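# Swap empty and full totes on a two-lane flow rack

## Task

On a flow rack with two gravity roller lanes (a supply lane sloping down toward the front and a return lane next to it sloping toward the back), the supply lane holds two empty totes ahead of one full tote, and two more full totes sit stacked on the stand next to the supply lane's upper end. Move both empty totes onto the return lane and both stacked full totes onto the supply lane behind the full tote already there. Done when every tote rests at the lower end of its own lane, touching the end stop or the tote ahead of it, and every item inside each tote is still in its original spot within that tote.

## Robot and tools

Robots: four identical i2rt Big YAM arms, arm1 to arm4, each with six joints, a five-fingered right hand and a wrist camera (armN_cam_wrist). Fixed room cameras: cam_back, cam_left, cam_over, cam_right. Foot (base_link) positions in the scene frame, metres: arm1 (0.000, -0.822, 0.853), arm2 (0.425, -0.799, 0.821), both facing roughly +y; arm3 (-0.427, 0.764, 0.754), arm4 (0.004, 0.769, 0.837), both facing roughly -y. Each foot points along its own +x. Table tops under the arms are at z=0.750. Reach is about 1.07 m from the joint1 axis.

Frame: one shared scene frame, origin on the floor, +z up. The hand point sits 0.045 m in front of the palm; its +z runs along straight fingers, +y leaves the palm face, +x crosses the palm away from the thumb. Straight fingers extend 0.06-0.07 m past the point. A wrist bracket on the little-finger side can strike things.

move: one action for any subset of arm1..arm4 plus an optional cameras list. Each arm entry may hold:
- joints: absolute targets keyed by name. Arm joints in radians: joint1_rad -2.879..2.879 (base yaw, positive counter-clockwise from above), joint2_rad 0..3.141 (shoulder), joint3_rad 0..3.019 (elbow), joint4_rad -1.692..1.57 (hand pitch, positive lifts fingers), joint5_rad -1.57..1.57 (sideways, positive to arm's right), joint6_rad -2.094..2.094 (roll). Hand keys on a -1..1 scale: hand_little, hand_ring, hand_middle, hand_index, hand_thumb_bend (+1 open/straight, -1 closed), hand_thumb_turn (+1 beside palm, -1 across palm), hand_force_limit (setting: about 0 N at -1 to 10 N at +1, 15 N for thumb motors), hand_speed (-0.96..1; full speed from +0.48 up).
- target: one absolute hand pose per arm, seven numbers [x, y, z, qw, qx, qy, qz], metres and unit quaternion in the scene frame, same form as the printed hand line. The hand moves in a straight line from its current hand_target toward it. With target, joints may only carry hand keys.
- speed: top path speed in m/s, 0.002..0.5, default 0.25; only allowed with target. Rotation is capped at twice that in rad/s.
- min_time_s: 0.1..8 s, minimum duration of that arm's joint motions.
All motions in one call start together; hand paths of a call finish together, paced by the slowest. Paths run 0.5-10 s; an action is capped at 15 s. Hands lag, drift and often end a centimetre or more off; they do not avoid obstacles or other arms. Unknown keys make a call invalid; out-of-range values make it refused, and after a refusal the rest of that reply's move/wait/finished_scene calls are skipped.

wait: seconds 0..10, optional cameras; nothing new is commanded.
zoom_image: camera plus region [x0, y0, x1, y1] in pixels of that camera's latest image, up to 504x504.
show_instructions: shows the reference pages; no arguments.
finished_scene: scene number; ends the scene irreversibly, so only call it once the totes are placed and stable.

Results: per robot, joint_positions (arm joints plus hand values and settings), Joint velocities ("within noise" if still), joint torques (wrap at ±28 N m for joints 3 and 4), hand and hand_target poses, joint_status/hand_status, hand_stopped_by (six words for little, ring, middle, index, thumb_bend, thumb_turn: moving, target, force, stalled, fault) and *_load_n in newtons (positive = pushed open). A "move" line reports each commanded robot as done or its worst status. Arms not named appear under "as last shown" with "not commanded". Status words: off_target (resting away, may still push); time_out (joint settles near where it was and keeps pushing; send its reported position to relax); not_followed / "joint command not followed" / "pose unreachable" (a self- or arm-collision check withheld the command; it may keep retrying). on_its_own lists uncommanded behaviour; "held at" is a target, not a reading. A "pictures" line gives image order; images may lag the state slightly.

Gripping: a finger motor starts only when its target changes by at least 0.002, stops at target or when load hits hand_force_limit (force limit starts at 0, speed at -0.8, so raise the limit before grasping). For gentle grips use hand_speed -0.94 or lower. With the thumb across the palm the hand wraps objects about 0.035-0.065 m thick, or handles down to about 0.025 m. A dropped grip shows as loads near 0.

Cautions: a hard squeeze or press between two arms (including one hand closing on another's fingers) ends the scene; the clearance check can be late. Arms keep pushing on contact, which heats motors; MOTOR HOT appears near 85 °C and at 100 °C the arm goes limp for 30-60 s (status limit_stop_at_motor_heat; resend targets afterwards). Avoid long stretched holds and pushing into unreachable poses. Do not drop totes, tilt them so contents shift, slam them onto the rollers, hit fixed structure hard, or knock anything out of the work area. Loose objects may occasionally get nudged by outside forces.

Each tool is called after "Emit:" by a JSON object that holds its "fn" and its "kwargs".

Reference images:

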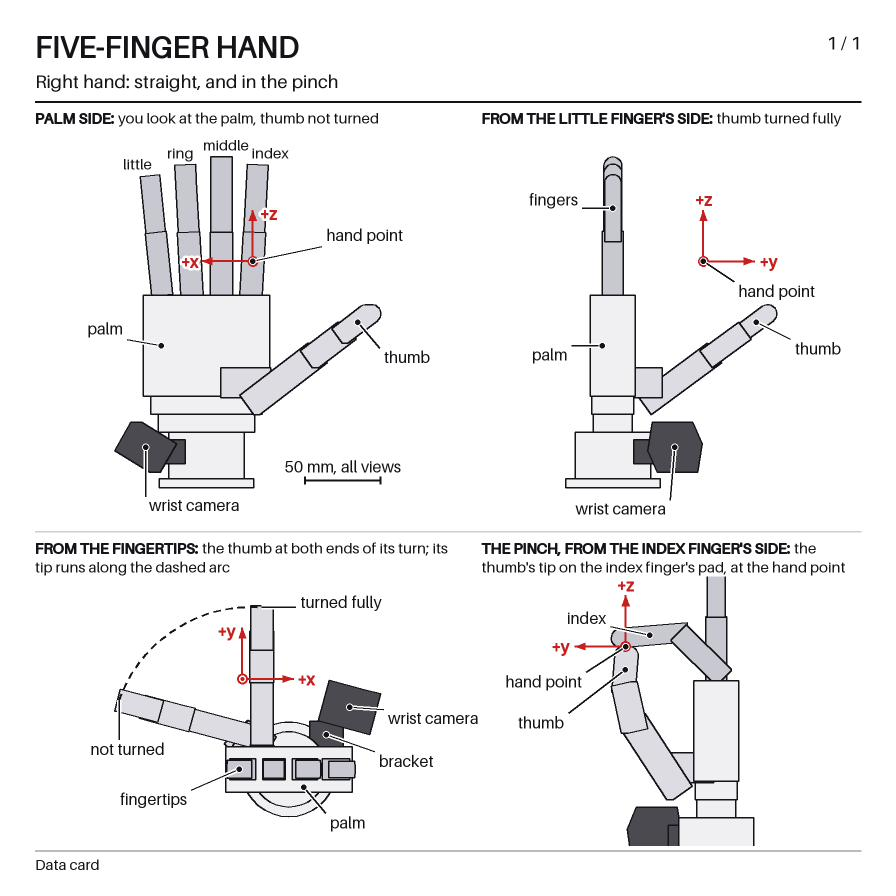

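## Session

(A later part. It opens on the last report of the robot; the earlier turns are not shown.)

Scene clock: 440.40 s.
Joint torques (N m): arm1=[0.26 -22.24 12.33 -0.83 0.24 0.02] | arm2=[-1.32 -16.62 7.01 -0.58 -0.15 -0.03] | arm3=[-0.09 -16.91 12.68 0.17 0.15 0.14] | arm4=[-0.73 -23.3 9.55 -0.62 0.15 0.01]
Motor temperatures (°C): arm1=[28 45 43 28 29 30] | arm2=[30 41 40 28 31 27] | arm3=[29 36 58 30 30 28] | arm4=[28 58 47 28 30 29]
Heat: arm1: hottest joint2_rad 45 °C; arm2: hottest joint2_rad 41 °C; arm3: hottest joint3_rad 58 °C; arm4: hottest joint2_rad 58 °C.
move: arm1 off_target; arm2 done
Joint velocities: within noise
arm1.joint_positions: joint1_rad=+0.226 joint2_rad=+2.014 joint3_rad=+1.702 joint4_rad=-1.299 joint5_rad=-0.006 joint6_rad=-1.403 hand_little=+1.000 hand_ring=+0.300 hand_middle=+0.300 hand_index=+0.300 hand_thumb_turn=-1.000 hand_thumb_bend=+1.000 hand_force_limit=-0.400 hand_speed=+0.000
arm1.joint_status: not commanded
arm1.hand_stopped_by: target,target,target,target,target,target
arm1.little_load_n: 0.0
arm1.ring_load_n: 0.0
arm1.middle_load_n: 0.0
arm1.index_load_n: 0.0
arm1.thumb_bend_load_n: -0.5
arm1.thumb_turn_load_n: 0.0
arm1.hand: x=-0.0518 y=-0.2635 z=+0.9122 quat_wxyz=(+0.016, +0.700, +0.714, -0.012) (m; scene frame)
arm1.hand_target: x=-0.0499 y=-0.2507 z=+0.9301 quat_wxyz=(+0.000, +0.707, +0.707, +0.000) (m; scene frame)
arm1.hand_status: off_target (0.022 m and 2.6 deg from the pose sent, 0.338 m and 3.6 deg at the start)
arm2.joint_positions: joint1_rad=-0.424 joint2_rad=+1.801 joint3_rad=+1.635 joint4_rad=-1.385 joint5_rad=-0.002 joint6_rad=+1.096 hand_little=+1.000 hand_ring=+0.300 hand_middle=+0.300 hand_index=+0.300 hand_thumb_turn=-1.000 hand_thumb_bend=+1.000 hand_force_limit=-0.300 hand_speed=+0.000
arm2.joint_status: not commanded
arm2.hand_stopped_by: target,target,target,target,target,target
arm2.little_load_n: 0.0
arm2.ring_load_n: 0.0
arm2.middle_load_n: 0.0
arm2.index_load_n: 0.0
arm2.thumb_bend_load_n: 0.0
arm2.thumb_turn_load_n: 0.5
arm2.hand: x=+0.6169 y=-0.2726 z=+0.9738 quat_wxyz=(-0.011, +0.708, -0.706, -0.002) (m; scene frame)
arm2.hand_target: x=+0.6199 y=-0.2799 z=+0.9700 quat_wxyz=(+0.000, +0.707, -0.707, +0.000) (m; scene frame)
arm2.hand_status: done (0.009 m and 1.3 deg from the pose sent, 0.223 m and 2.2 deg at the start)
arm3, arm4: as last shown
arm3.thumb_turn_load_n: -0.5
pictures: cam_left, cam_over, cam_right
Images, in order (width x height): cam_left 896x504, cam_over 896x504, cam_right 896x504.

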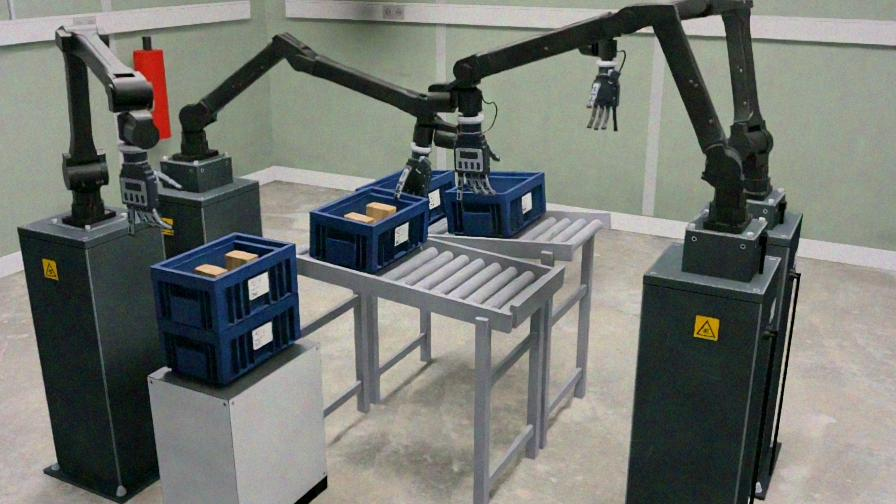

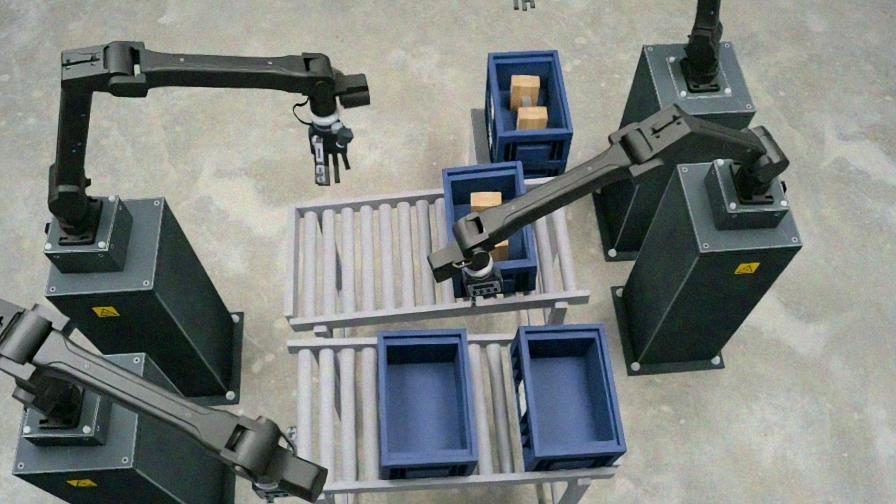

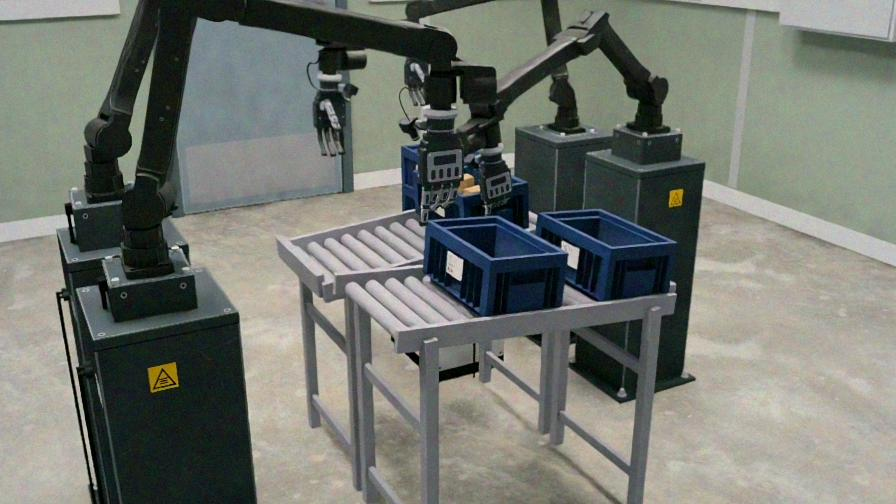

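Emit:
{"fn": "move", "kwargs": {"arm4": {"target":[0.152,0.105,0.757,-0.024,0.7067,-0.7067,-0.024],"speed":0.06}, "arm1": {"target":[-0.20,-0.10,0.86,-0.07,0.7036,0.7036,0.07],"speed":0.2}}}

Emit:
{"fn": "move", "kwargs": {"arm4": {"target":[0.152,0.075,0.755,-0.012,0.707,-0.707,-0.012],"speed":0.06}, "arm1": {"target":[-0.205,-0.045,0.785,-0.086,0.7018,0.7018,0.086],"speed":0.15}, "cameras": ["arm4_cam_wrist","cam_over"]}}

Scene clock: 455.23 s.
Joint torques (N m): arm1=[1.38 -25.29 13.38 -0.43 0.42 0.02] | arm2=[-1.32 -16.62 6.95 -0.62 -0.16 -0.04] | arm3=[0.85 -17.32 12.7 0.09 0.16 0.16] | arm4=[-1.44 -23.77 10.33 0.17 0.11 -0.01]
Motor temperatures (°C): arm1=[28 45 43 28 29 30] | arm2=[30 41 39 28 31 27] | arm3=[29 36 58 30 30 28] | arm4=[28 57 48 28 30 29]
Heat: arm1: hottest joint2_rad 45 °C; arm2: hottest joint2_rad 41 °C; arm3: hottest joint3_rad 58 °C; arm4: hottest joint2_rad 57 °C.
move: arm1 done; arm4 off_target
Joint velocities: within noise
arm1.joint_positions: joint1_rad=+0.384 joint2_rad=+2.461 joint3_rad=+2.369 joint4_rad=-1.297 joint5_rad=+0.059 joint6_rad=-1.239 hand_little=+1.000 hand_ring=+0.300 hand_middle=+0.300 hand_index=+0.300 hand_thumb_turn=-1.000 hand_thumb_bend=+1.000 hand_force_limit=-0.400 hand_speed=+0.000
arm1.joint_status: not commanded
arm1.hand_stopped_by: target,target,target,target,target,target
arm1.little_load_n: 0.0
arm1.ring_load_n: 0.0
arm1.middle_load_n: 0.0
arm1.index_load_n: 0.0
arm1.thumb_bend_load_n: 0.0
arm1.thumb_turn_load_n: 0.0
arm1.hand: x=-0.1957 y=-0.1063 z=+0.8638 quat_wxyz=(-0.068, +0.700, +0.707, +0.068) (m; scene frame)
arm1.hand_target: x=-0.1998 y=-0.1004 z=+0.8598 quat_wxyz=(-0.071, +0.703, +0.704, +0.070) (m; scene frame)
arm1.hand_status: done (0.009 m and 0.7 deg from the pose sent, 0.227 m and 13.7 deg at the start)
arm2, arm3: as last shown
arm2.index_load_n: 0.5
arm2.thumb_turn_load_n: 0.0
arm3.thumb_turn_load_n: 0.0
arm4.joint_positions: joint1_rad=+0.312 joint2_rad=+2.525 joint3_rad=+2.229 joint4_rad=-1.378 joint5_rad=-0.022 joint6_rad=-1.290 hand_little=+1.000 hand_ring=-0.098 hand_middle=-0.033 hand_index=+0.035 hand_thumb_turn=-1.000 hand_thumb_bend=+0.289 hand_force_limit=-0.300 hand_speed=-0.800
arm4.joint_status: not commanded
arm4.hand_stopped_by: target,force,force,force,force,target
arm4.little_load_n: 0.0
arm4.ring_load_n: 10.0
arm4.middle_load_n: 0.0
arm4.index_load_n: 0.0
arm4.thumb_bend_load_n: 7.5
arm4.thumb_turn_load_n: -2.0
arm4.hand: x=+0.1508 y=+0.1221 z=+0.7597 quat_wxyz=(-0.032, +0.710, -0.703, -0.039) (m; scene frame)
arm4.hand_target: x=+0.1519 y=+0.1058 z=+0.7574 quat_wxyz=(-0.024, +0.707, -0.707, -0.023) (m; scene frame)
arm4.hand_status: off_target (0.017 m and 2.0 deg from the pose sent, 0.037 m and 4.6 deg at the start)
pictures: none

Scene clock: 457.93 s.
Joint torques (N m): arm1=[0.5 -27.46 13.9 -0.28 0.43 -0.11] | arm2=[-1.08 -16.44 6.97 -0.58 -0.14 -0.04] | arm3=[-0.21 -16.21 12.67 0.06 0.19 0.12] | arm4=[-1.14 -24.35 10.66 -0.27 -0.13 0]
Motor temperatures (°C): arm1=[28 45 43 28 29 30] | arm2=[30 41 39 28 31 27] | arm3=[29 36 58 30 30 28] | arm4=[28 57 48 28 30 29]
Heat: arm1: hottest joint2_rad 45 °C; arm2: hottest joint2_rad 41 °C; arm3: hottest joint3_rad 58 °C; arm4: hottest joint2_rad 57 °C.
move: arm1 off_target; arm4 off_target
Joint velocities: within noise
arm1.joint_positions: joint1_rad=+0.384 joint2_rad=+2.810 joint3_rad=+2.858 joint4_rad=-1.386 joint5_rad=+0.071 joint6_rad=-1.239 hand_little=+1.000 hand_ring=+0.300 hand_middle=+0.300 hand_index=+0.300 hand_thumb_turn=-1.000 hand_thumb_bend=+1.000 hand_force_limit=-0.400 hand_speed=+0.000
arm1.joint_status: not commanded
arm1.hand_stopped_by: target,target,target,target,target,target
arm1.little_load_n: 0.0
arm1.ring_load_n: 0.5
arm1.middle_load_n: 0.0
arm1.index_load_n: 0.5
arm1.thumb_bend_load_n: 0.0
arm1.thumb_turn_load_n: 0.0
arm1.hand: x=-0.2125 y=-0.0508 z=+0.7920 quat_wxyz=(-0.088, +0.699, +0.704, +0.084) (m; scene frame)
arm1.hand_target: x=-0.2047 y=-0.0458 z=+0.7851 quat_wxyz=(-0.089, +0.701, +0.702, +0.087) (m; scene frame)
arm1.hand_status: off_target (0.012 m and 0.5 deg from the pose sent, 0.100 m and 3.0 deg at the start)
arm2, arm3: as last shown
arm2.index_load_n: 0.0
arm2.thumb_bend_load_n: -0.5
arm3.middle_load_n: 0.5
arm4.joint_positions: joint1_rad=+0.306 joint2_rad=+2.615 joint3_rad=+2.405 joint4_rad=-1.419 joint5_rad=-0.007 joint6_rad=-1.299 hand_little=+1.000 hand_ring=-0.097 hand_middle=-0.033 hand_index=+0.035 hand_thumb_turn=-1.000 hand_thumb_bend=+0.290 hand_force_limit=-0.300 hand_speed=-0.800
arm4.joint_status: not commanded
arm4.hand_stopped_by: target,force,force,force,force,target
arm4.little_load_n: 0.0
arm4.ring_load_n: 16.0
arm4.middle_load_n: 0.0
arm4.index_load_n: 0.0
arm4.thumb_bend_load_n: 9.0
arm4.thumb_turn_load_n: -6.5
arm4.hand: x=+0.1531 y=+0.0877 z=+0.7575 quat_wxyz=(-0.015, +0.712, -0.702, -0.023) (m; scene frame)
arm4.hand_target: x=+0.1517 y=+0.0756 z=+0.7551 quat_wxyz=(-0.011, +0.707, -0.707, -0.011) (m; scene frame)
arm4.hand_status: off_target (0.013 m and 1.5 deg from the pose sent, 0.047 m and 3.9 deg at the start)
pictures: arm4_cam_wrist, cam_over
Images, in order (width x height): arm4_cam_wrist 896x504, cam_over 896x504.

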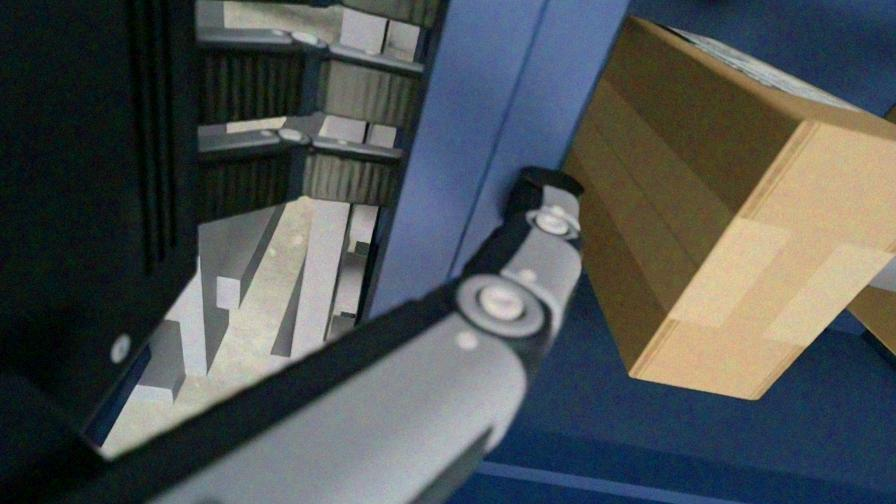

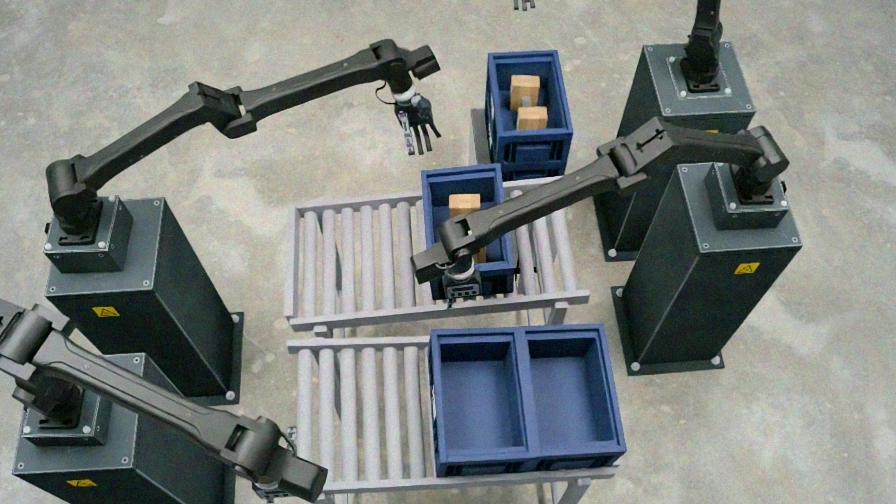

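Emit:
{"fn": "move", "kwargs": {"arm4": {"joints":{"hand_ring":0.04,"hand_speed":-0.8}}}}

Emit:
{"fn": "move", "kwargs": {"arm4": {"target":[0.152,0.045,0.754,0.005,0.7071,-0.7071,0.005],"speed":0.06}, "cameras": ["arm4_cam_wrist"]}}

Scene clock: 463.83 s.
Joint torques (N m): arm1=[0.44 -27.52 13.57 -0.28 0.43 -0.12] | arm2=[-1.38 -16.56 7.01 -0.58 -0.14 -0.04] | arm3=[-0.09 -16.67 12.97 -0.05 0.19 0.13] | arm4=[-1.49 -24.41 10.44 -0.13 0.01 0]
Motor temperatures (°C): arm1=[28 45 44 28 29 30] | arm2=[30 41 39 28 31 27] | arm3=[29 36 58 30 30 28] | arm4=[28 57 50 28 30 29]
Heat: arm1: hottest joint2_rad 45 °C; arm2: hottest joint2_rad 41 °C; arm3: hottest joint3_rad 58 °C; arm4: hottest joint2_rad 57 °C.
move: arm4 done
Joint velocities: within noise
arm1, arm2, arm3: as last shown
arm1.joint_positions: joint1_rad=+0.384 joint2_rad=+2.811 joint3_rad=+2.859 joint4_rad=-1.387 joint5_rad=+0.071 joint6_rad=-1.239 hand_little=+1.000 hand_ring=+0.300 hand_middle=+0.300 hand_index=+0.300 hand_thumb_turn=-1.000 hand_thumb_bend=+1.000 hand_force_limit=-0.400 hand_speed=+0.000
arm1.ring_load_n: 0.0
arm1.index_load_n: 0.0
arm1.hand: x=-0.2124 y=-0.0512 z=+0.7909 quat_wxyz=(-0.088, +0.699, +0.704, +0.084) (m; scene frame)
arm1.hand_target: x=-0.2046 y=-0.0459 z=+0.7849 quat_wxyz=(-0.089, +0.701, +0.702, +0.087) (m; scene frame)
arm2.thumb_bend_load_n: 0.0
arm3.middle_load_n: 0.0
arm3.index_load_n: 0.5
arm4.joint_positions: joint1_rad=+0.304 joint2_rad=+2.615 joint3_rad=+2.409 joint4_rad=-1.419 joint5_rad=-0.010 joint6_rad=-1.301 hand_little=+1.000 hand_ring=+0.040 hand_middle=-0.033 hand_index=+0.035 hand_thumb_turn=-1.000 hand_thumb_bend=+0.288 hand_force_limit=-0.300 hand_speed=-0.800
arm4.joint_status: all done
arm4.hand_stopped_by: target,target,force,force,force,target
arm4.little_load_n: 0.0
arm4.ring_load_n: 0.5
arm4.middle_load_n: 1.5
arm4.index_load_n: 0.0
arm4.thumb_bend_load_n: 0.0
arm4.thumb_turn_load_n: -0.5
arm4.hand: x=+0.1530 y=+0.0863 z=+0.7584 quat_wxyz=(-0.015, +0.712, -0.702, -0.020) (m; scene frame)
arm4.hand_target: x=+0.1518 y=+0.0757 z=+0.7551 quat_wxyz=(-0.011, +0.707, -0.707, -0.011) (m; scene frame)
arm4.hand_status: not commanded
pictures: none

Scene clock: 465.47 s.
Joint torques (N m): arm1=[0.56 -27.4 13.57 -0.28 0.43 -0.12] | arm2=[-1.2 -16.38 7.01 -0.51 -0.15 -0.03] | arm3=[-1.26 -16.38 12.79 0.06 0.14 0.13] | arm4=[-1.2 -24.76 10.86 -0.5 0.07 -0.07]
Motor temperatures (°C): arm1=[28 45 44 28 29 30] | arm2=[30 41 38 28 31 27] | arm3=[29 36 58 30 30 28] | arm4=[28 57 50 28 30 29]
Heat: arm1: hottest joint2_rad 45 °C; arm2: hottest joint2_rad 41 °C; arm3: hottest joint3_rad 58 °C; arm4: hottest joint2_rad 57 °C.
move: arm4 done
Joint velocities: within noise
arm1, arm2: as last shown
arm2.thumb_bend_load_n: -0.5
arm3.joint_positions: joint1_rad=-0.515 joint2_rad=+1.736 joint3_rad=+1.548 joint4_rad=-1.391 joint5_rad=-0.003 joint6_rad=+1.069 hand_little=+1.000 hand_ring=+0.300 hand_middle=+0.300 hand_index=+0.300 hand_thumb_turn=-1.000 hand_thumb_bend=+1.000 hand_force_limit=+0.000 hand_speed=+0.200
arm3.joint_status: not commanded
arm3.hand_stopped_by: target,target,target,target,target,target
arm3.little_load_n: 0.0
arm3.ring_load_n: 0.0
arm3.middle_load_n: 0.0
arm3.index_load_n: 0.0
arm3.thumb_bend_load_n: 0.0
arm3.thumb_turn_load_n: 0.0
arm3.hand: x=-0.6165 y=+0.2735 z=+0.9079 quat_wxyz=(+0.003, -0.706, -0.708, -0.003) (m; scene frame)
arm3.hand_target: x=-0.6280 y=+0.2609 z=+0.9205 quat_wxyz=(+0.000, -0.713, -0.701, +0.012) (m; scene frame)
arm3.hand_status: not commanded
arm4.joint_positions: joint1_rad=+0.297 joint2_rad=+2.724 joint3_rad=+2.624 joint4_rad=-1.468 joint5_rad=+0.002 joint6_rad=-1.303 hand_little=+1.000 hand_ring=+0.040 hand_middle=-0.033 hand_index=+0.035 hand_thumb_turn=-1.000 hand_thumb_bend=+0.288 hand_force_limit=-0.300 hand_speed=-0.800
arm4.joint_status: not commanded
arm4.hand_stopped_by: target,target,force,force,force,target
arm4.little_load_n: 0.0
arm4.ring_load_n: 0.0
arm4.middle_load_n: 4.5
arm4.index_load_n: 0.0
arm4.thumb_bend_load_n: 1.0
arm4.thumb_turn_load_n: -2.5
arm4.hand: x=+0.1547 y=+0.0522 z=+0.7562 quat_wxyz=(+0.004, +0.710, -0.704, +0.002) (m; scene frame)
arm4.hand_target: x=+0.1517 y=+0.0456 z=+0.7541 quat_wxyz=(+0.006, +0.707, -0.707, +0.006) (m; scene frame)
arm4.hand_status: done (0.008 m and 0.6 deg from the pose sent, 0.042 m and 3.8 deg at the start)
pictures: arm4_cam_wrist
Images, in order (width x height): arm4_cam_wrist 896x504.

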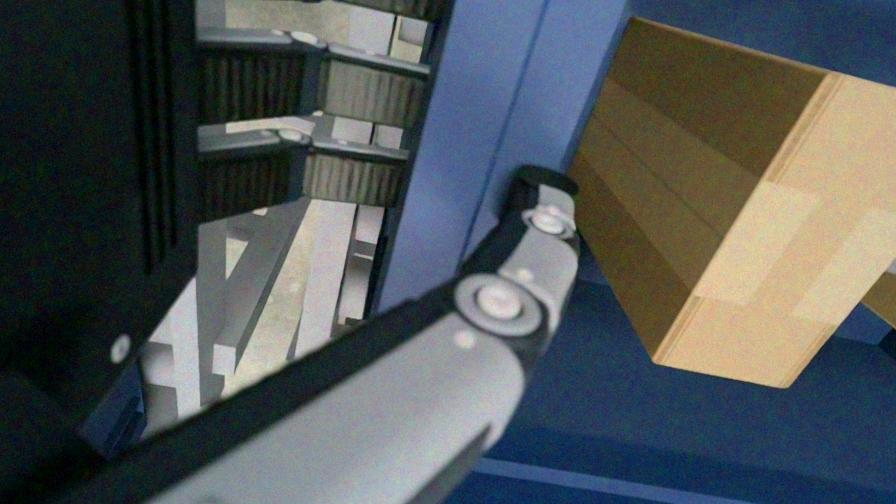

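Emit:
{"fn": "move", "kwargs": {"arm4": {"target":[0.152,0.024,0.753,0.03,0.7065,-0.7065,0.03],"speed":0.06}}}

Emit:
{"fn": "move", "kwargs": {"arm4": {"target":[0.152,0.003,0.752,0.048,0.7055,-0.7055,0.048],"speed":0.06}, "cameras": ["arm4_cam_wrist","arm1_cam_wrist","cam_over"]}}

Emit:
{"fn": "zoom_image", "kwargs": {"camera": "arm1_cam_wrist", "region": [450, 100, 850, 400]}}

Emit:
{"fn": "zoom_image", "kwargs": {"camera": "cam_over", "region": [270, 150, 550, 330]}}

Scene clock: 474.43 s.
Joint torques (N m): arm1=[0.44 -27.28 13.6 -0.29 0.43 -0.11] | arm2=[-1.38 -16.62 7.02 -0.61 -0.14 -0.04] | arm3=[-0.97 -15.97 12.52 -0.01 0.12 0.14] | arm4=[-1.14 -25.23 10.99 0.21 0.13 -0.04]
Motor temperatures (°C): arm1=[28 44 45 28 29 30] | arm2=[30 41 38 28 31 27] | arm3=[29 36 58 30 30 28] | arm4=[28 58 50 28 30 29]
Heat: arm1: hottest joint3_rad 45 °C; arm2: hottest joint2_rad 41 °C; arm3: hottest joint3_rad 58 °C; arm4: hottest joint2_rad 58 °C.
move: arm4 off_target
Joint velocities: within noise
arm1, arm2, arm3: as last shown
arm2.thumb_bend_load_n: 0.0
arm4.joint_positions: joint1_rad=+0.297 joint2_rad=+2.739 joint3_rad=+2.652 joint4_rad=-1.435 joint5_rad=+0.020 joint6_rad=-1.306 hand_little=+1.000 hand_ring=+0.040 hand_middle=-0.033 hand_index=+0.035 hand_thumb_turn=-1.000 hand_thumb_bend=+0.288 hand_force_limit=-0.300 hand_speed=-0.800
arm4.joint_status: not commanded
arm4.hand_stopped_by: target,target,force,force,force,target
arm4.little_load_n: 0.0
arm4.ring_load_n: 0.0
arm4.middle_load_n: 7.0
arm4.index_load_n: 0.0
arm4.thumb_bend_load_n: 1.5
arm4.thumb_turn_load_n: -6.0
arm4.hand: x=+0.1551 y=+0.0374 z=+0.7545 quat_wxyz=(+0.023, +0.711, -0.703, +0.017) (m; scene frame)
arm4.hand_target: x=+0.1516 y=+0.0249 z=+0.7531 quat_wxyz=(+0.031, +0.707, -0.706, +0.031) (m; scene frame)
arm4.hand_status: off_target (0.014 m and 1.8 deg from the pose sent, 0.029 m and 4.4 deg at the start)
pictures: none

Scene clock: 476.33 s.
Joint torques (N m): arm1=[0.44 -27.34 13.6 -0.27 0.43 -0.12] | arm2=[-1.14 -16.5 7.01 -0.59 -0.15 -0.04] | arm3=[0.15 -16.44 12.71 -0.02 0.18 0.13] | arm4=[-1.55 -25.82 11.41 0.21 -0.02 -0.06]
Motor temperatures (°C): arm1=[28 44 45 28 29 30] | arm2=[30 41 38 28 31 27] | arm3=[29 36 58 30 30 28] | arm4=[28 58 50 28 30 29]
Heat: arm1: hottest joint3_rad 45 °C; arm2: hottest joint2_rad 41 °C; arm3: hottest joint3_rad 58 °C; arm4: hottest joint2_rad 58 °C.
move: arm4 off_target
Joint velocities: within noise
arm1, arm2, arm3: as last shown
arm3.index_load_n: 0.5
arm4.joint_positions: joint1_rad=+0.294 joint2_rad=+2.822 joint3_rad=+2.812 joint4_rad=-1.456 joint5_rad=+0.037 joint6_rad=-1.315 hand_little=+1.000 hand_ring=+0.040 hand_middle=-0.032 hand_index=+0.035 hand_thumb_turn=-1.000 hand_thumb_bend=+0.288 hand_force_limit=-0.300 hand_speed=-0.800
arm4.joint_status: not commanded
arm4.hand_stopped_by: target,target,force,force,force,target
arm4.little_load_n: 0.0
arm4.ring_load_n: 4.5
arm4.middle_load_n: 9.5
arm4.index_load_n: 0.0
arm4.thumb_bend_load_n: 3.0
arm4.thumb_turn_load_n: -12.5
arm4.hand: x=+0.1555 y=+0.0139 z=+0.7524 quat_wxyz=(+0.044, +0.712, -0.700, +0.038) (m; scene frame)
arm4.hand_target: x=+0.1516 y=+0.0041 z=+0.7521 quat_wxyz=(+0.050, +0.706, -0.705, +0.051) (m; scene frame)
arm4.hand_status: off_target (0.012 m and 1.6 deg from the pose sent, 0.035 m and 4.6 deg at the start)
pictures: arm1_cam_wrist, arm4_cam_wrist, cam_over
Images, in order (width x height): arm1_cam_wrist 896x504, arm4_cam_wrist 896x504, cam_over 896x504.

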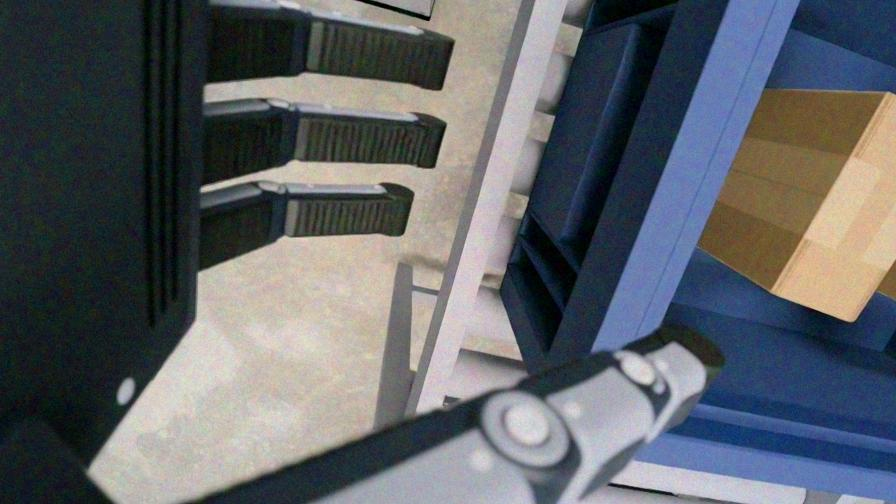

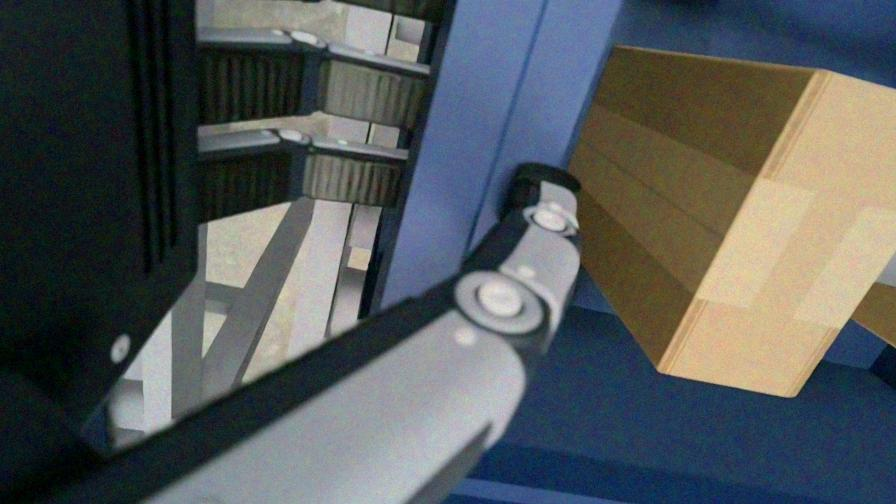

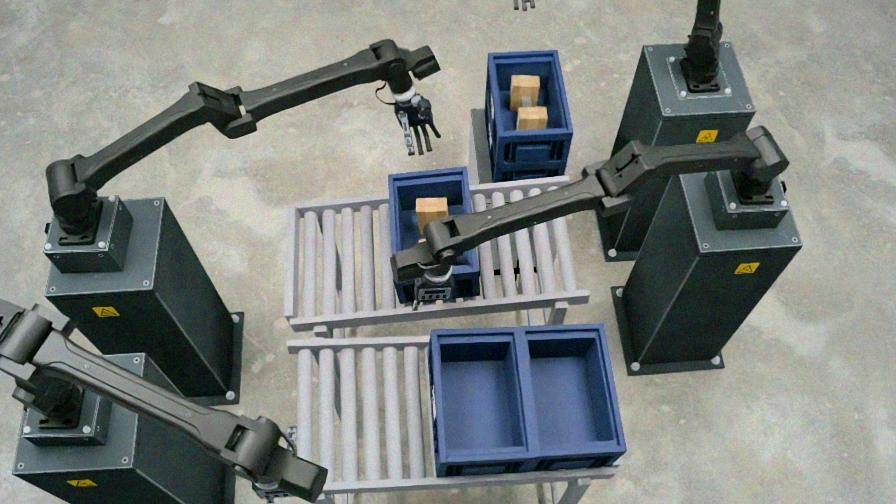

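Scaled by 1.260.

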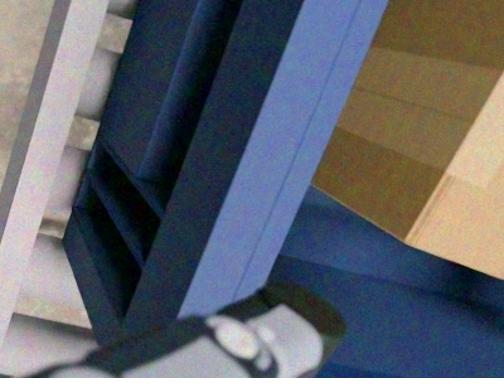

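Scaled by 1.800.

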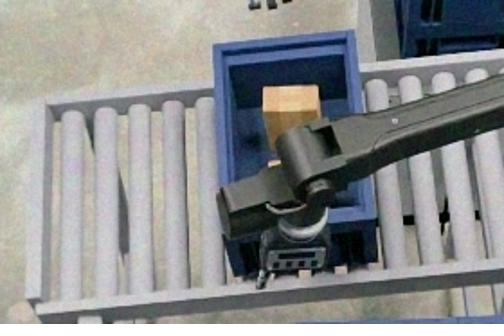

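Emit:
{"fn": "move", "kwargs": {"arm4": {"joints":{"hand_thumb_bend":0.34,"hand_speed":-0.8}}, "arm1": {"target":[-0.172,-0.034,0.790,-0.086,0.7018,0.7018,0.086],"speed":0.1}}}

Emit:
{"fn": "move", "kwargs": {"arm1": {"target":[-0.128,-0.036,0.776,-0.086,0.7018,0.7018,0.086],"speed":0.06}, "cameras": ["arm1_cam_wrist"]}}

Scene clock: 487.73 s.
Joint torques (N m): arm1=[1.08 -27.63 13.41 -0.4 0.14 -0.18] | arm2=[-1.32 -16.56 6.99 -0.57 -0.14 -0.03] | arm3=[-1.79 -15.74 12.7 0.03 0.19 0.1] | arm4=[-1.44 -25.88 11.36 0.27 -0.01 -0.03]
Motor temperatures (°C): arm1=[28 44 45 28 29 30] | arm2=[30 41 38 28 31 27] | arm3=[29 36 59 30 30 28] | arm4=[28 58 53 28 30 29]
Heat: arm1: hottest joint3_rad 45 °C; arm2: hottest joint2_rad 41 °C; arm3: hottest joint3_rad 59 °C; arm4: hottest joint2_rad 58 °C.
move: arm1 done; arm4 done
Joint velocities: within noise
arm1.joint_positions: joint1_rad=+0.328 joint2_rad=+2.811 joint3_rad=+2.866 joint4_rad=-1.391 joint5_rad=+0.068 joint6_rad=-1.275 hand_little=+1.000 hand_ring=+0.300 hand_middle=+0.300 hand_index=+0.300 hand_thumb_turn=-1.000 hand_thumb_bend=+1.000 hand_force_limit=-0.400 hand_speed=+0.000
arm1.joint_status: not commanded
arm1.hand_stopped_by: target,target,target,target,target,target
arm1.little_load_n: 0.5
arm1.ring_load_n: 0.0
arm1.middle_load_n: 0.0
arm1.index_load_n: 0.0
arm1.thumb_bend_load_n: 0.0
arm1.thumb_turn_load_n: 0.0
arm1.hand: x=-0.1691 y=-0.0381 z=+0.7943 quat_wxyz=(-0.086, +0.706, +0.698, +0.087) (m; scene frame)
arm1.hand_target: x=-0.1717 y=-0.0348 z=+0.7899 quat_wxyz=(-0.089, +0.701, +0.702, +0.088) (m; scene frame)
arm1.hand_status: done (0.007 m and 0.7 deg from the pose sent, 0.044 m and 0.5 deg at the start)
arm2, arm3: as last shown
arm2.thumb_bend_load_n: -0.5
arm3.middle_load_n: 0.5
arm3.index_load_n: 0.0
arm4.joint_positions: joint1_rad=+0.294 joint2_rad=+2.824 joint3_rad=+2.816 joint4_rad=-1.456 joint5_rad=+0.036 joint6_rad=-1.315 hand_little=+1.000 hand_ring=+0.040 hand_middle=-0.033 hand_index=+0.035 hand_thumb_turn=-1.000 hand_thumb_bend=+0.340 hand_force_limit=-0.300 hand_speed=-0.800
arm4.joint_status: all done
arm4.hand_stopped_by: target,target,force,force,target,target
arm4.little_load_n: 0.0
arm4.ring_load_n: 1.5
arm4.middle_load_n: 4.0
arm4.index_load_n: 0.0
arm4.thumb_bend_load_n: -0.5
arm4.thumb_turn_load_n: -3.0
arm4.hand: x=+0.1558 y=+0.0134 z=+0.7522 quat_wxyz=(+0.044, +0.712, -0.700, +0.038) (m; scene frame)
arm4.hand_target: x=+0.1517 y=+0.0040 z=+0.7523 quat_wxyz=(+0.050, +0.706, -0.705, +0.051) (m; scene frame)
arm4.hand_status: not commanded
pictures: none

Scene clock: 489.47 s.
Joint torques (N m): arm1=[0.5 -31.44 9.44 0.46 0.41 -0.18] | arm2=[-1.14 -16.62 6.99 -0.55 -0.14 -0.04] | arm3=[-1.26 -16.21 12.51 0.14 0.13 0.15] | arm4=[-1.79 -26.11 11.21 0.13 -0.02 -0.02]
Motor temperatures (°C): arm1=[28 44 45 28 29 30] | arm2=[30 41 38 28 31 27] | arm3=[29 36 59 30 30 28] | arm4=[28 57 52 28 30 29]
Heat: arm1: hottest joint3_rad 45 °C; arm2: hottest joint2_rad 41 °C; arm3: hottest joint3_rad 59 °C; arm4: hottest joint2_rad 57 °C.
move: arm1 off_target
Joint velocities: within noise
arm1.joint_positions: joint1_rad=+0.287 joint2_rad=+2.728 joint3_rad=+2.607 joint4_rad=-1.246 joint5_rad=+0.050 joint6_rad=-1.324 hand_little=+1.000 hand_ring=+0.300 hand_middle=+0.300 hand_index=+0.300 hand_thumb_turn=-1.000 hand_thumb_bend=+1.000 hand_force_limit=-0.400 hand_speed=+0.000
arm1.joint_status: not commanded
arm1.hand_stopped_by: target,target,target,target,target,target
arm1.little_load_n: 0.0
arm1.ring_load_n: 0.0
arm1.middle_load_n: 0.0
arm1.index_load_n: 0.0
arm1.thumb_bend_load_n: 0.0
arm1.thumb_turn_load_n: 0.0
arm1.hand: x=-0.1339 y=-0.0459 z=+0.7575 quat_wxyz=(-0.073, +0.704, +0.702, +0.075) (m; scene frame)
arm1.hand_target: x=-0.1280 y=-0.0363 z=+0.7759 quat_wxyz=(-0.086, +0.702, +0.702, +0.086) (m; scene frame)
arm1.hand_status: off_target (0.022 m and 2.0 deg from the pose sent, 0.045 m and 0.7 deg at the start)
arm2.joint_positions: joint1_rad=-0.424 joint2_rad=+1.801 joint3_rad=+1.635 joint4_rad=-1.385 joint5_rad=-0.002 joint6_rad=+1.096 hand_little=+1.000 hand_ring=+0.300 hand_middle=+0.300 hand_index=+0.300 hand_thumb_turn=-1.000 hand_thumb_bend=+1.000 hand_force_limit=-0.300 hand_speed=+0.000
arm2.joint_status: not commanded
arm2.hand_stopped_by: target,target,target,target,target,target
arm2.little_load_n: 0.0
arm2.ring_load_n: 0.0
arm2.middle_load_n: 0.0
arm2.index_load_n: 0.0
arm2.thumb_bend_load_n: 0.0
arm2.thumb_turn_load_n: 0.0
arm2.hand: x=+0.6169 y=-0.2726 z=+0.9738 quat_wxyz=(-0.011, +0.708, -0.706, -0.002) (m; scene frame)
arm2.hand_target: x=+0.6199 y=-0.2799 z=+0.9700 quat_wxyz=(+0.000, +0.707, -0.707, +0.000) (m; scene frame)
arm2.hand_status: not commanded
arm3, arm4: as last shown
arm3.middle_load_n: 0.0
arm4.ring_load_n: 1.0
arm4.thumb_bend_load_n: 0.0
pictures: arm1_cam_wrist
Images, in order (width x height): arm1_cam_wrist 896x504.

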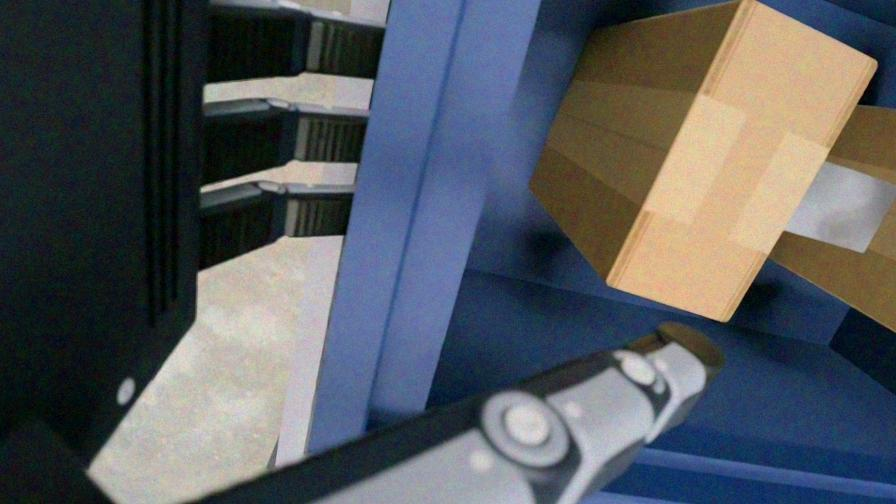

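Inserted like before. Close arm1's grip.

Emit:
{"fn": "move", "kwargs": {"arm1": {"joints":{"hand_index":-0.1,"hand_middle":-0.1,"hand_ring":-0.1,"hand_speed":-0.88,"hand_force_limit":-0.5}}}}

Emit:
{"fn": "move", "kwargs": {"arm1": {"joints":{"hand_thumb_bend":-0.2,"hand_speed":-0.8,"hand_force_limit":-0.4}}}}

Emit:
{"fn": "move", "kwargs": {"arm4": {"joints":{"hand_thumb_bend":1,"hand_index":0.3,"hand_middle":0.3,"hand_ring":0.3,"hand_speed":-0.2}}}}

Emit:
{"fn": "move", "kwargs": {"arm4": {"target":[0.230,0.004,0.758,0.045,0.7057,-0.7057,0.045],"speed":0.12}, "cameras": ["arm1_cam_wrist","cam_over"]}}

Scene clock: 498.27 s.
Joint torques (N m): arm1=[0.67 -31.5 9.91 0.24 0.59 -0.16] | arm2=[-1.49 -16.62 6.97 -0.59 -0.15 -0.04] | arm3=[-0.85 -16.26 12.9 -0.08 0.22 0.14] | arm4=[-1.67 -25.7 11.33 0.27 0.01 -0.04]
Motor temperatures (°C): arm1=[28 48 44 28 29 30] | arm2=[30 41 38 28 31 27] | arm3=[29 36 59 30 30 28] | arm4=[28 56 52 28 30 29]
Heat: arm1: hottest joint2_rad 48 °C; arm2: hottest joint2_rad 41 °C; arm3: hottest joint3_rad 59 °C; arm4: hottest joint2_rad 56 °C.
move: arm1 off_target
Joint velocities: within noise
arm1.joint_positions: joint1_rad=+0.287 joint2_rad=+2.728 joint3_rad=+2.601 joint4_rad=-1.242 joint5_rad=+0.045 joint6_rad=-1.326 hand_little=+1.000 hand_ring=+0.235 hand_middle=+0.168 hand_index=+0.101 hand_thumb_turn=-1.000 hand_thumb_bend=+1.000 hand_force_limit=-0.500 hand_speed=-0.880
arm1.joint_status: hand_ring off_target (ended at +0.235, target -0.100); hand_middle off_target (ended at +0.168, target -0.100); hand_index off_target (ended at +0.101, target -0.100); the others done
arm1.hand_stopped_by: target,force,force,force,target,target
arm1.little_load_n: 0.0
arm1.ring_load_n: 0.0
arm1.middle_load_n: 0.5
arm1.index_load_n: 2.0
arm1.thumb_bend_load_n: 0.0
arm1.thumb_turn_load_n: 0.0
arm1.hand: x=-0.1345 y=-0.0465 z=+0.7553 quat_wxyz=(-0.073, +0.703, +0.704, +0.073) (m; scene frame)
arm1.hand_target: x=-0.1280 y=-0.0364 z=+0.7759 quat_wxyz=(-0.086, +0.702, +0.702, +0.086) (m; scene frame)
arm1.hand_status: not commanded
arm2, arm3, arm4: as last shown
arm2.thumb_bend_load_n: -0.5
arm4.joint_positions: joint1_rad=+0.294 joint2_rad=+2.824 joint3_rad=+2.816 joint4_rad=-1.456 joint5_rad=+0.035 joint6_rad=-1.315 hand_little=+1.000 hand_ring=+0.040 hand_middle=-0.033 hand_index=+0.035 hand_thumb_turn=-1.000 hand_thumb_bend=+0.340 hand_force_limit=-0.300 hand_speed=-0.800
arm4.middle_load_n: 4.5
arm4.thumb_bend_load_n: 0.5
arm4.thumb_turn_load_n: -4.0
arm4.hand: x=+0.1559 y=+0.0135 z=+0.7522 quat_wxyz=(+0.044, +0.712, -0.700, +0.039) (m; scene frame)
arm4.hand_target: x=+0.1517 y=+0.0039 z=+0.7523 quat_wxyz=(+0.050, +0.706, -0.705, +0.051) (m; scene frame)
pictures: none

Scene clock: 502.70 s.
Joint torques (N m): arm1=[0.62 -31.38 9.91 0.27 0.57 -0.16] | arm2=[-1.2 -16.67 6.97 -0.57 -0.15 -0.03] | arm3=[-0.56 -15.97 12.89 -0.05 0.15 0.17] | arm4=[-1.9 -26.17 11.28 0.13 0.02 -0.03]
Motor temperatures (°C): arm1=[28 49 44 28 29 30] | arm2=[30 41 38 28 31 27] | arm3=[29 36 59 30 30 28] | arm4=[28 55 51 28 30 29]
Heat: arm1: hottest joint2_rad 49 °C; arm2: hottest joint2_rad 41 °C; arm3: hottest joint3_rad 59 °C; arm4: hottest joint2_rad 55 °C.
move: arm1 off_target
Joint velocities: within noise
arm1.joint_positions: joint1_rad=+0.287 joint2_rad=+2.728 joint3_rad=+2.601 joint4_rad=-1.242 joint5_rad=+0.045 joint6_rad=-1.326 hand_little=+1.000 hand_ring=+0.235 hand_middle=+0.168 hand_index=+0.102 hand_thumb_turn=-1.000 hand_thumb_bend=+0.022 hand_force_limit=-0.400 hand_speed=-0.800
arm1.joint_status: hand_thumb_bend off_target (ended at +0.022, target -0.200); the others done
arm1.hand_stopped_by: target,force,force,force,force,target
arm1.little_load_n: -0.5
arm1.ring_load_n: 0.5
arm1.middle_load_n: 2.0
arm1.index_load_n: 3.5
arm1.thumb_bend_load_n: 5.5
arm1.thumb_turn_load_n: 0.5
arm1.hand: x=-0.1345 y=-0.0465 z=+0.7553 quat_wxyz=(-0.073, +0.703, +0.704, +0.073) (m; scene frame)
arm1.hand_target: x=-0.1280 y=-0.0364 z=+0.7759 quat_wxyz=(-0.086, +0.702, +0.702, +0.086) (m; scene frame)
arm1.hand_status: not commanded
arm2, arm3, arm4: as last shown
arm2.thumb_bend_load_n: 0.0
arm4.ring_load_n: 1.5
arm4.index_load_n: 0.5
arm4.thumb_turn_load_n: -3.5
pictures: none

Scene clock: 503.77 s.
Joint torques (N m): arm1=[0.44 -31.5 10.03 0.25 0.53 -0.15] | arm2=[-1.32 -16.38 7.01 -0.64 -0.16 -0.04] | arm3=[-0.15 -15.44 12.59 0.03 0.14 0.08] | arm4=[-1.32 -26.11 10.06 0.34 0.06 -0.02]
Motor temperatures (°C): arm1=[28 49 44 28 29 30] | arm2=[30 41 38 28 31 27] | arm3=[29 36 59 30 30 28] | arm4=[28 55 51 28 30 29]
Heat: arm1: hottest joint2_rad 49 °C; arm2: hottest joint2_rad 41 °C; arm3: hottest joint3_rad 59 °C; arm4: hottest joint2_rad 55 °C.
move: arm4 done
Joint velocities: within noise
arm1, arm2, arm3: as last shown
arm1.joint_positions: joint1_rad=+0.287 joint2_rad=+2.728 joint3_rad=+2.600 joint4_rad=-1.242 joint5_rad=+0.046 joint6_rad=-1.326 hand_little=+1.000 hand_ring=+0.235 hand_middle=+0.168 hand_index=+0.102 hand_thumb_turn=-1.000 hand_thumb_bend=+0.022 hand_force_limit=-0.400 hand_speed=-0.800
arm1.little_load_n: 0.0
arm1.ring_load_n: 0.0
arm1.middle_load_n: 0.5
arm1.index_load_n: 2.0
arm1.thumb_bend_load_n: 3.0
arm1.hand: x=-0.1342 y=-0.0468 z=+0.7549 quat_wxyz=(-0.073, +0.703, +0.704, +0.073) (m; scene frame)
arm1.hand_target: x=-0.1280 y=-0.0363 z=+0.7759 quat_wxyz=(-0.086, +0.702, +0.702, +0.086) (m; scene frame)
arm3.thumb_bend_load_n: -0.5
arm4.joint_positions: joint1_rad=+0.292 joint2_rad=+2.824 joint3_rad=+2.833 joint4_rad=-1.460 joint5_rad=+0.035 joint6_rad=-1.315 hand_little=+1.000 hand_ring=+0.300 hand_middle=+0.300 hand_index=+0.300 hand_thumb_turn=-1.000 hand_thumb_bend=+1.000 hand_force_limit=-0.300 hand_speed=-0.200
arm4.joint_status: all done
arm4.hand_stopped_by: target,target,target,target,target,target
arm4.little_load_n: 0.0
arm4.ring_load_n: 0.0
arm4.middle_load_n: 0.0
arm4.index_load_n: 0.0
arm4.thumb_bend_load_n: -0.5
arm4.thumb_turn_load_n: 0.0
arm4.hand: x=+0.1558 y=+0.0098 z=+0.7587 quat_wxyz=(+0.047, +0.711, -0.700, +0.045) (m; scene frame)
arm4.hand_target: x=+0.1518 y=+0.0039 z=+0.7523 quat_wxyz=(+0.050, +0.706, -0.705, +0.051) (m; scene frame)
arm4.hand_status: not commanded
pictures: none

Scene clock: 505.13 s.
Joint torques (N m): arm1=[0.67 -31.33 10.02 0.25 0.53 -0.16] | arm2=[-1.38 -16.26 6.98 -0.58 -0.14 -0.05] | arm3=[-0.56 -16.09 12.83 0.1 0.14 0.17] | arm4=[-1.38 -25.58 10.99 0.91 0.18 -0.01]
Motor temperatures (°C): arm1=[28 49 44 28 29 30] | arm2=[30 41 37 28 31 27] | arm3=[29 36 59 30 30 28] | arm4=[28 55 51 28 30 29]
Heat: arm1: hottest joint2_rad 49 °C; arm2: hottest joint2_rad 41 °C; arm3: hottest joint3_rad 59 °C; arm4: hottest joint2_rad 55 °C.
move: arm4 off_target
Joint velocities: within noise
arm1, arm2: as last shown
arm1.joint_positions: joint1_rad=+0.287 joint2_rad=+2.728 joint3_rad=+2.600 joint4_rad=-1.242 joint5_rad=+0.047 joint6_rad=-1.326 hand_little=+1.000 hand_ring=+0.235 hand_middle=+0.168 hand_index=+0.102 hand_thumb_turn=-1.000 hand_thumb_bend=+0.022 hand_force_limit=-0.400 hand_speed=-0.800
arm1.middle_load_n: 1.0
arm1.thumb_bend_load_n: 2.0
arm1.hand: x=-0.1341 y=-0.0468 z=+0.7549 quat_wxyz=(-0.073, +0.703, +0.704, +0.073) (m; scene frame)
arm1.hand_target: x=-0.1280 y=-0.0363 z=+0.7760 quat_wxyz=(-0.086, +0.702, +0.702, +0.086) (m; scene frame)
arm3.joint_positions: joint1_rad=-0.515 joint2_rad=+1.736 joint3_rad=+1.548 joint4_rad=-1.391 joint5_rad=-0.003 joint6_rad=+1.069 hand_little=+1.000 hand_ring=+0.300 hand_middle=+0.300 hand_index=+0.300 hand_thumb_turn=-1.000 hand_thumb_bend=+1.000 hand_force_limit=+0.000 hand_speed=+0.200
arm3.joint_status: not commanded
arm3.hand_stopped_by: target,target,target,target,target,target
arm3.little_load_n: 0.0
arm3.ring_load_n: 0.0
arm3.middle_load_n: 0.0
arm3.index_load_n: 0.0
arm3.thumb_bend_load_n: 0.0
arm3.thumb_turn_load_n: 0.0
arm3.hand: x=-0.6165 y=+0.2735 z=+0.9079 quat_wxyz=(+0.003, -0.706, -0.708, -0.003) (m; scene frame)
arm3.hand_target: x=-0.6280 y=+0.2609 z=+0.9205 quat_wxyz=(+0.000, -0.713, -0.701, +0.012) (m; scene frame)
arm3.hand_status: not commanded
arm4.joint_positions: joint1_rad=+0.383 joint2_rad=+2.833 joint3_rad=+2.878 joint4_rad=-1.432 joint5_rad=+0.038 joint6_rad=-1.246 hand_little=+1.000 hand_ring=+0.300 hand_middle=+0.300 hand_index=+0.300 hand_thumb_turn=-1.000 hand_thumb_bend=+1.000 hand_force_limit=-0.300 hand_speed=-0.200
arm4.joint_status: not commanded
arm4.hand_stopped_by: target,target,target,target,target,target
arm4.little_load_n: 0.0
arm4.ring_load_n: 0.0
arm4.middle_load_n: 0.0
arm4.index_load_n: 0.0
arm4.thumb_bend_load_n: 0.0
arm4.thumb_turn_load_n: 0.0
arm4.hand: x=+0.2312 y=+0.0146 z=+0.7676 quat_wxyz=(+0.059, +0.716, -0.692, +0.076) (m; scene frame)
arm4.hand_target: x=+0.2294 y=+0.0058 z=+0.7583 quat_wxyz=(+0.065, +0.709, -0.696, +0.087) (m; scene frame)
arm4.hand_status: off_target (0.014 m and 4.3 deg from the pose sent, 0.075 m and 0.9 deg at the start; a joint's target at an end of its range on 30 of 41 steps)
pictures: arm1_cam_wrist, cam_over
Images, in order (width x height): arm1_cam_wrist 896x504, cam_over 896x504.

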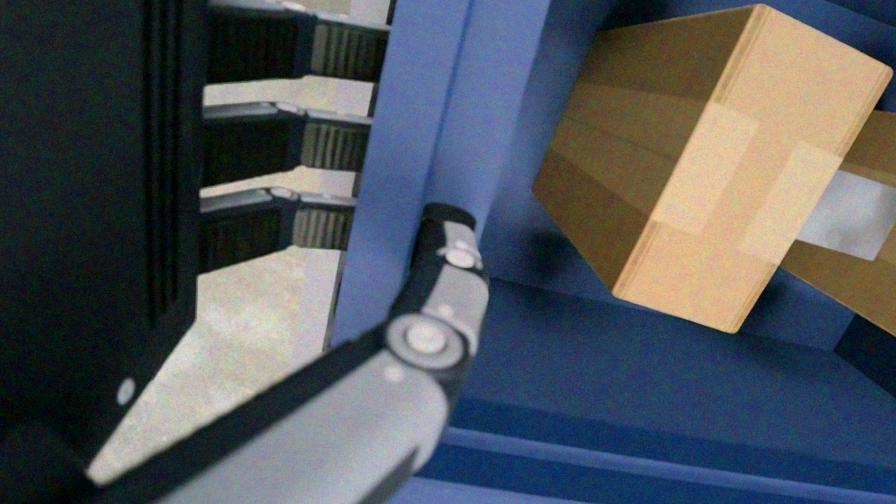

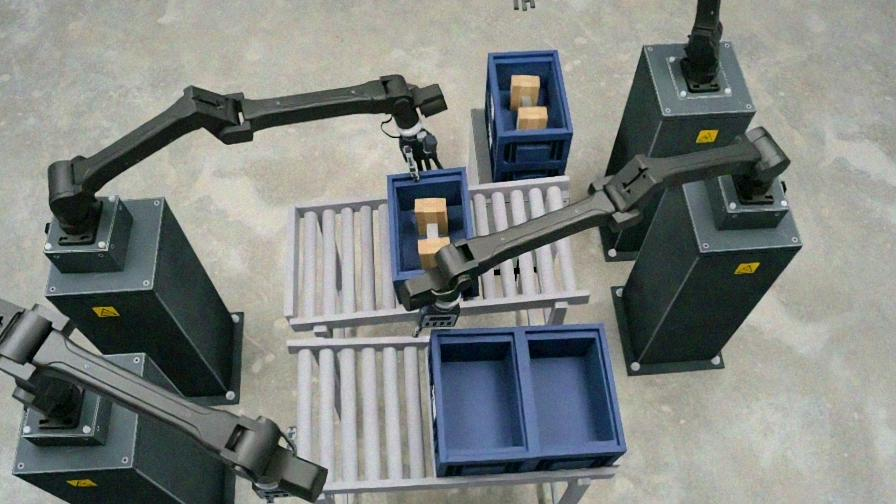

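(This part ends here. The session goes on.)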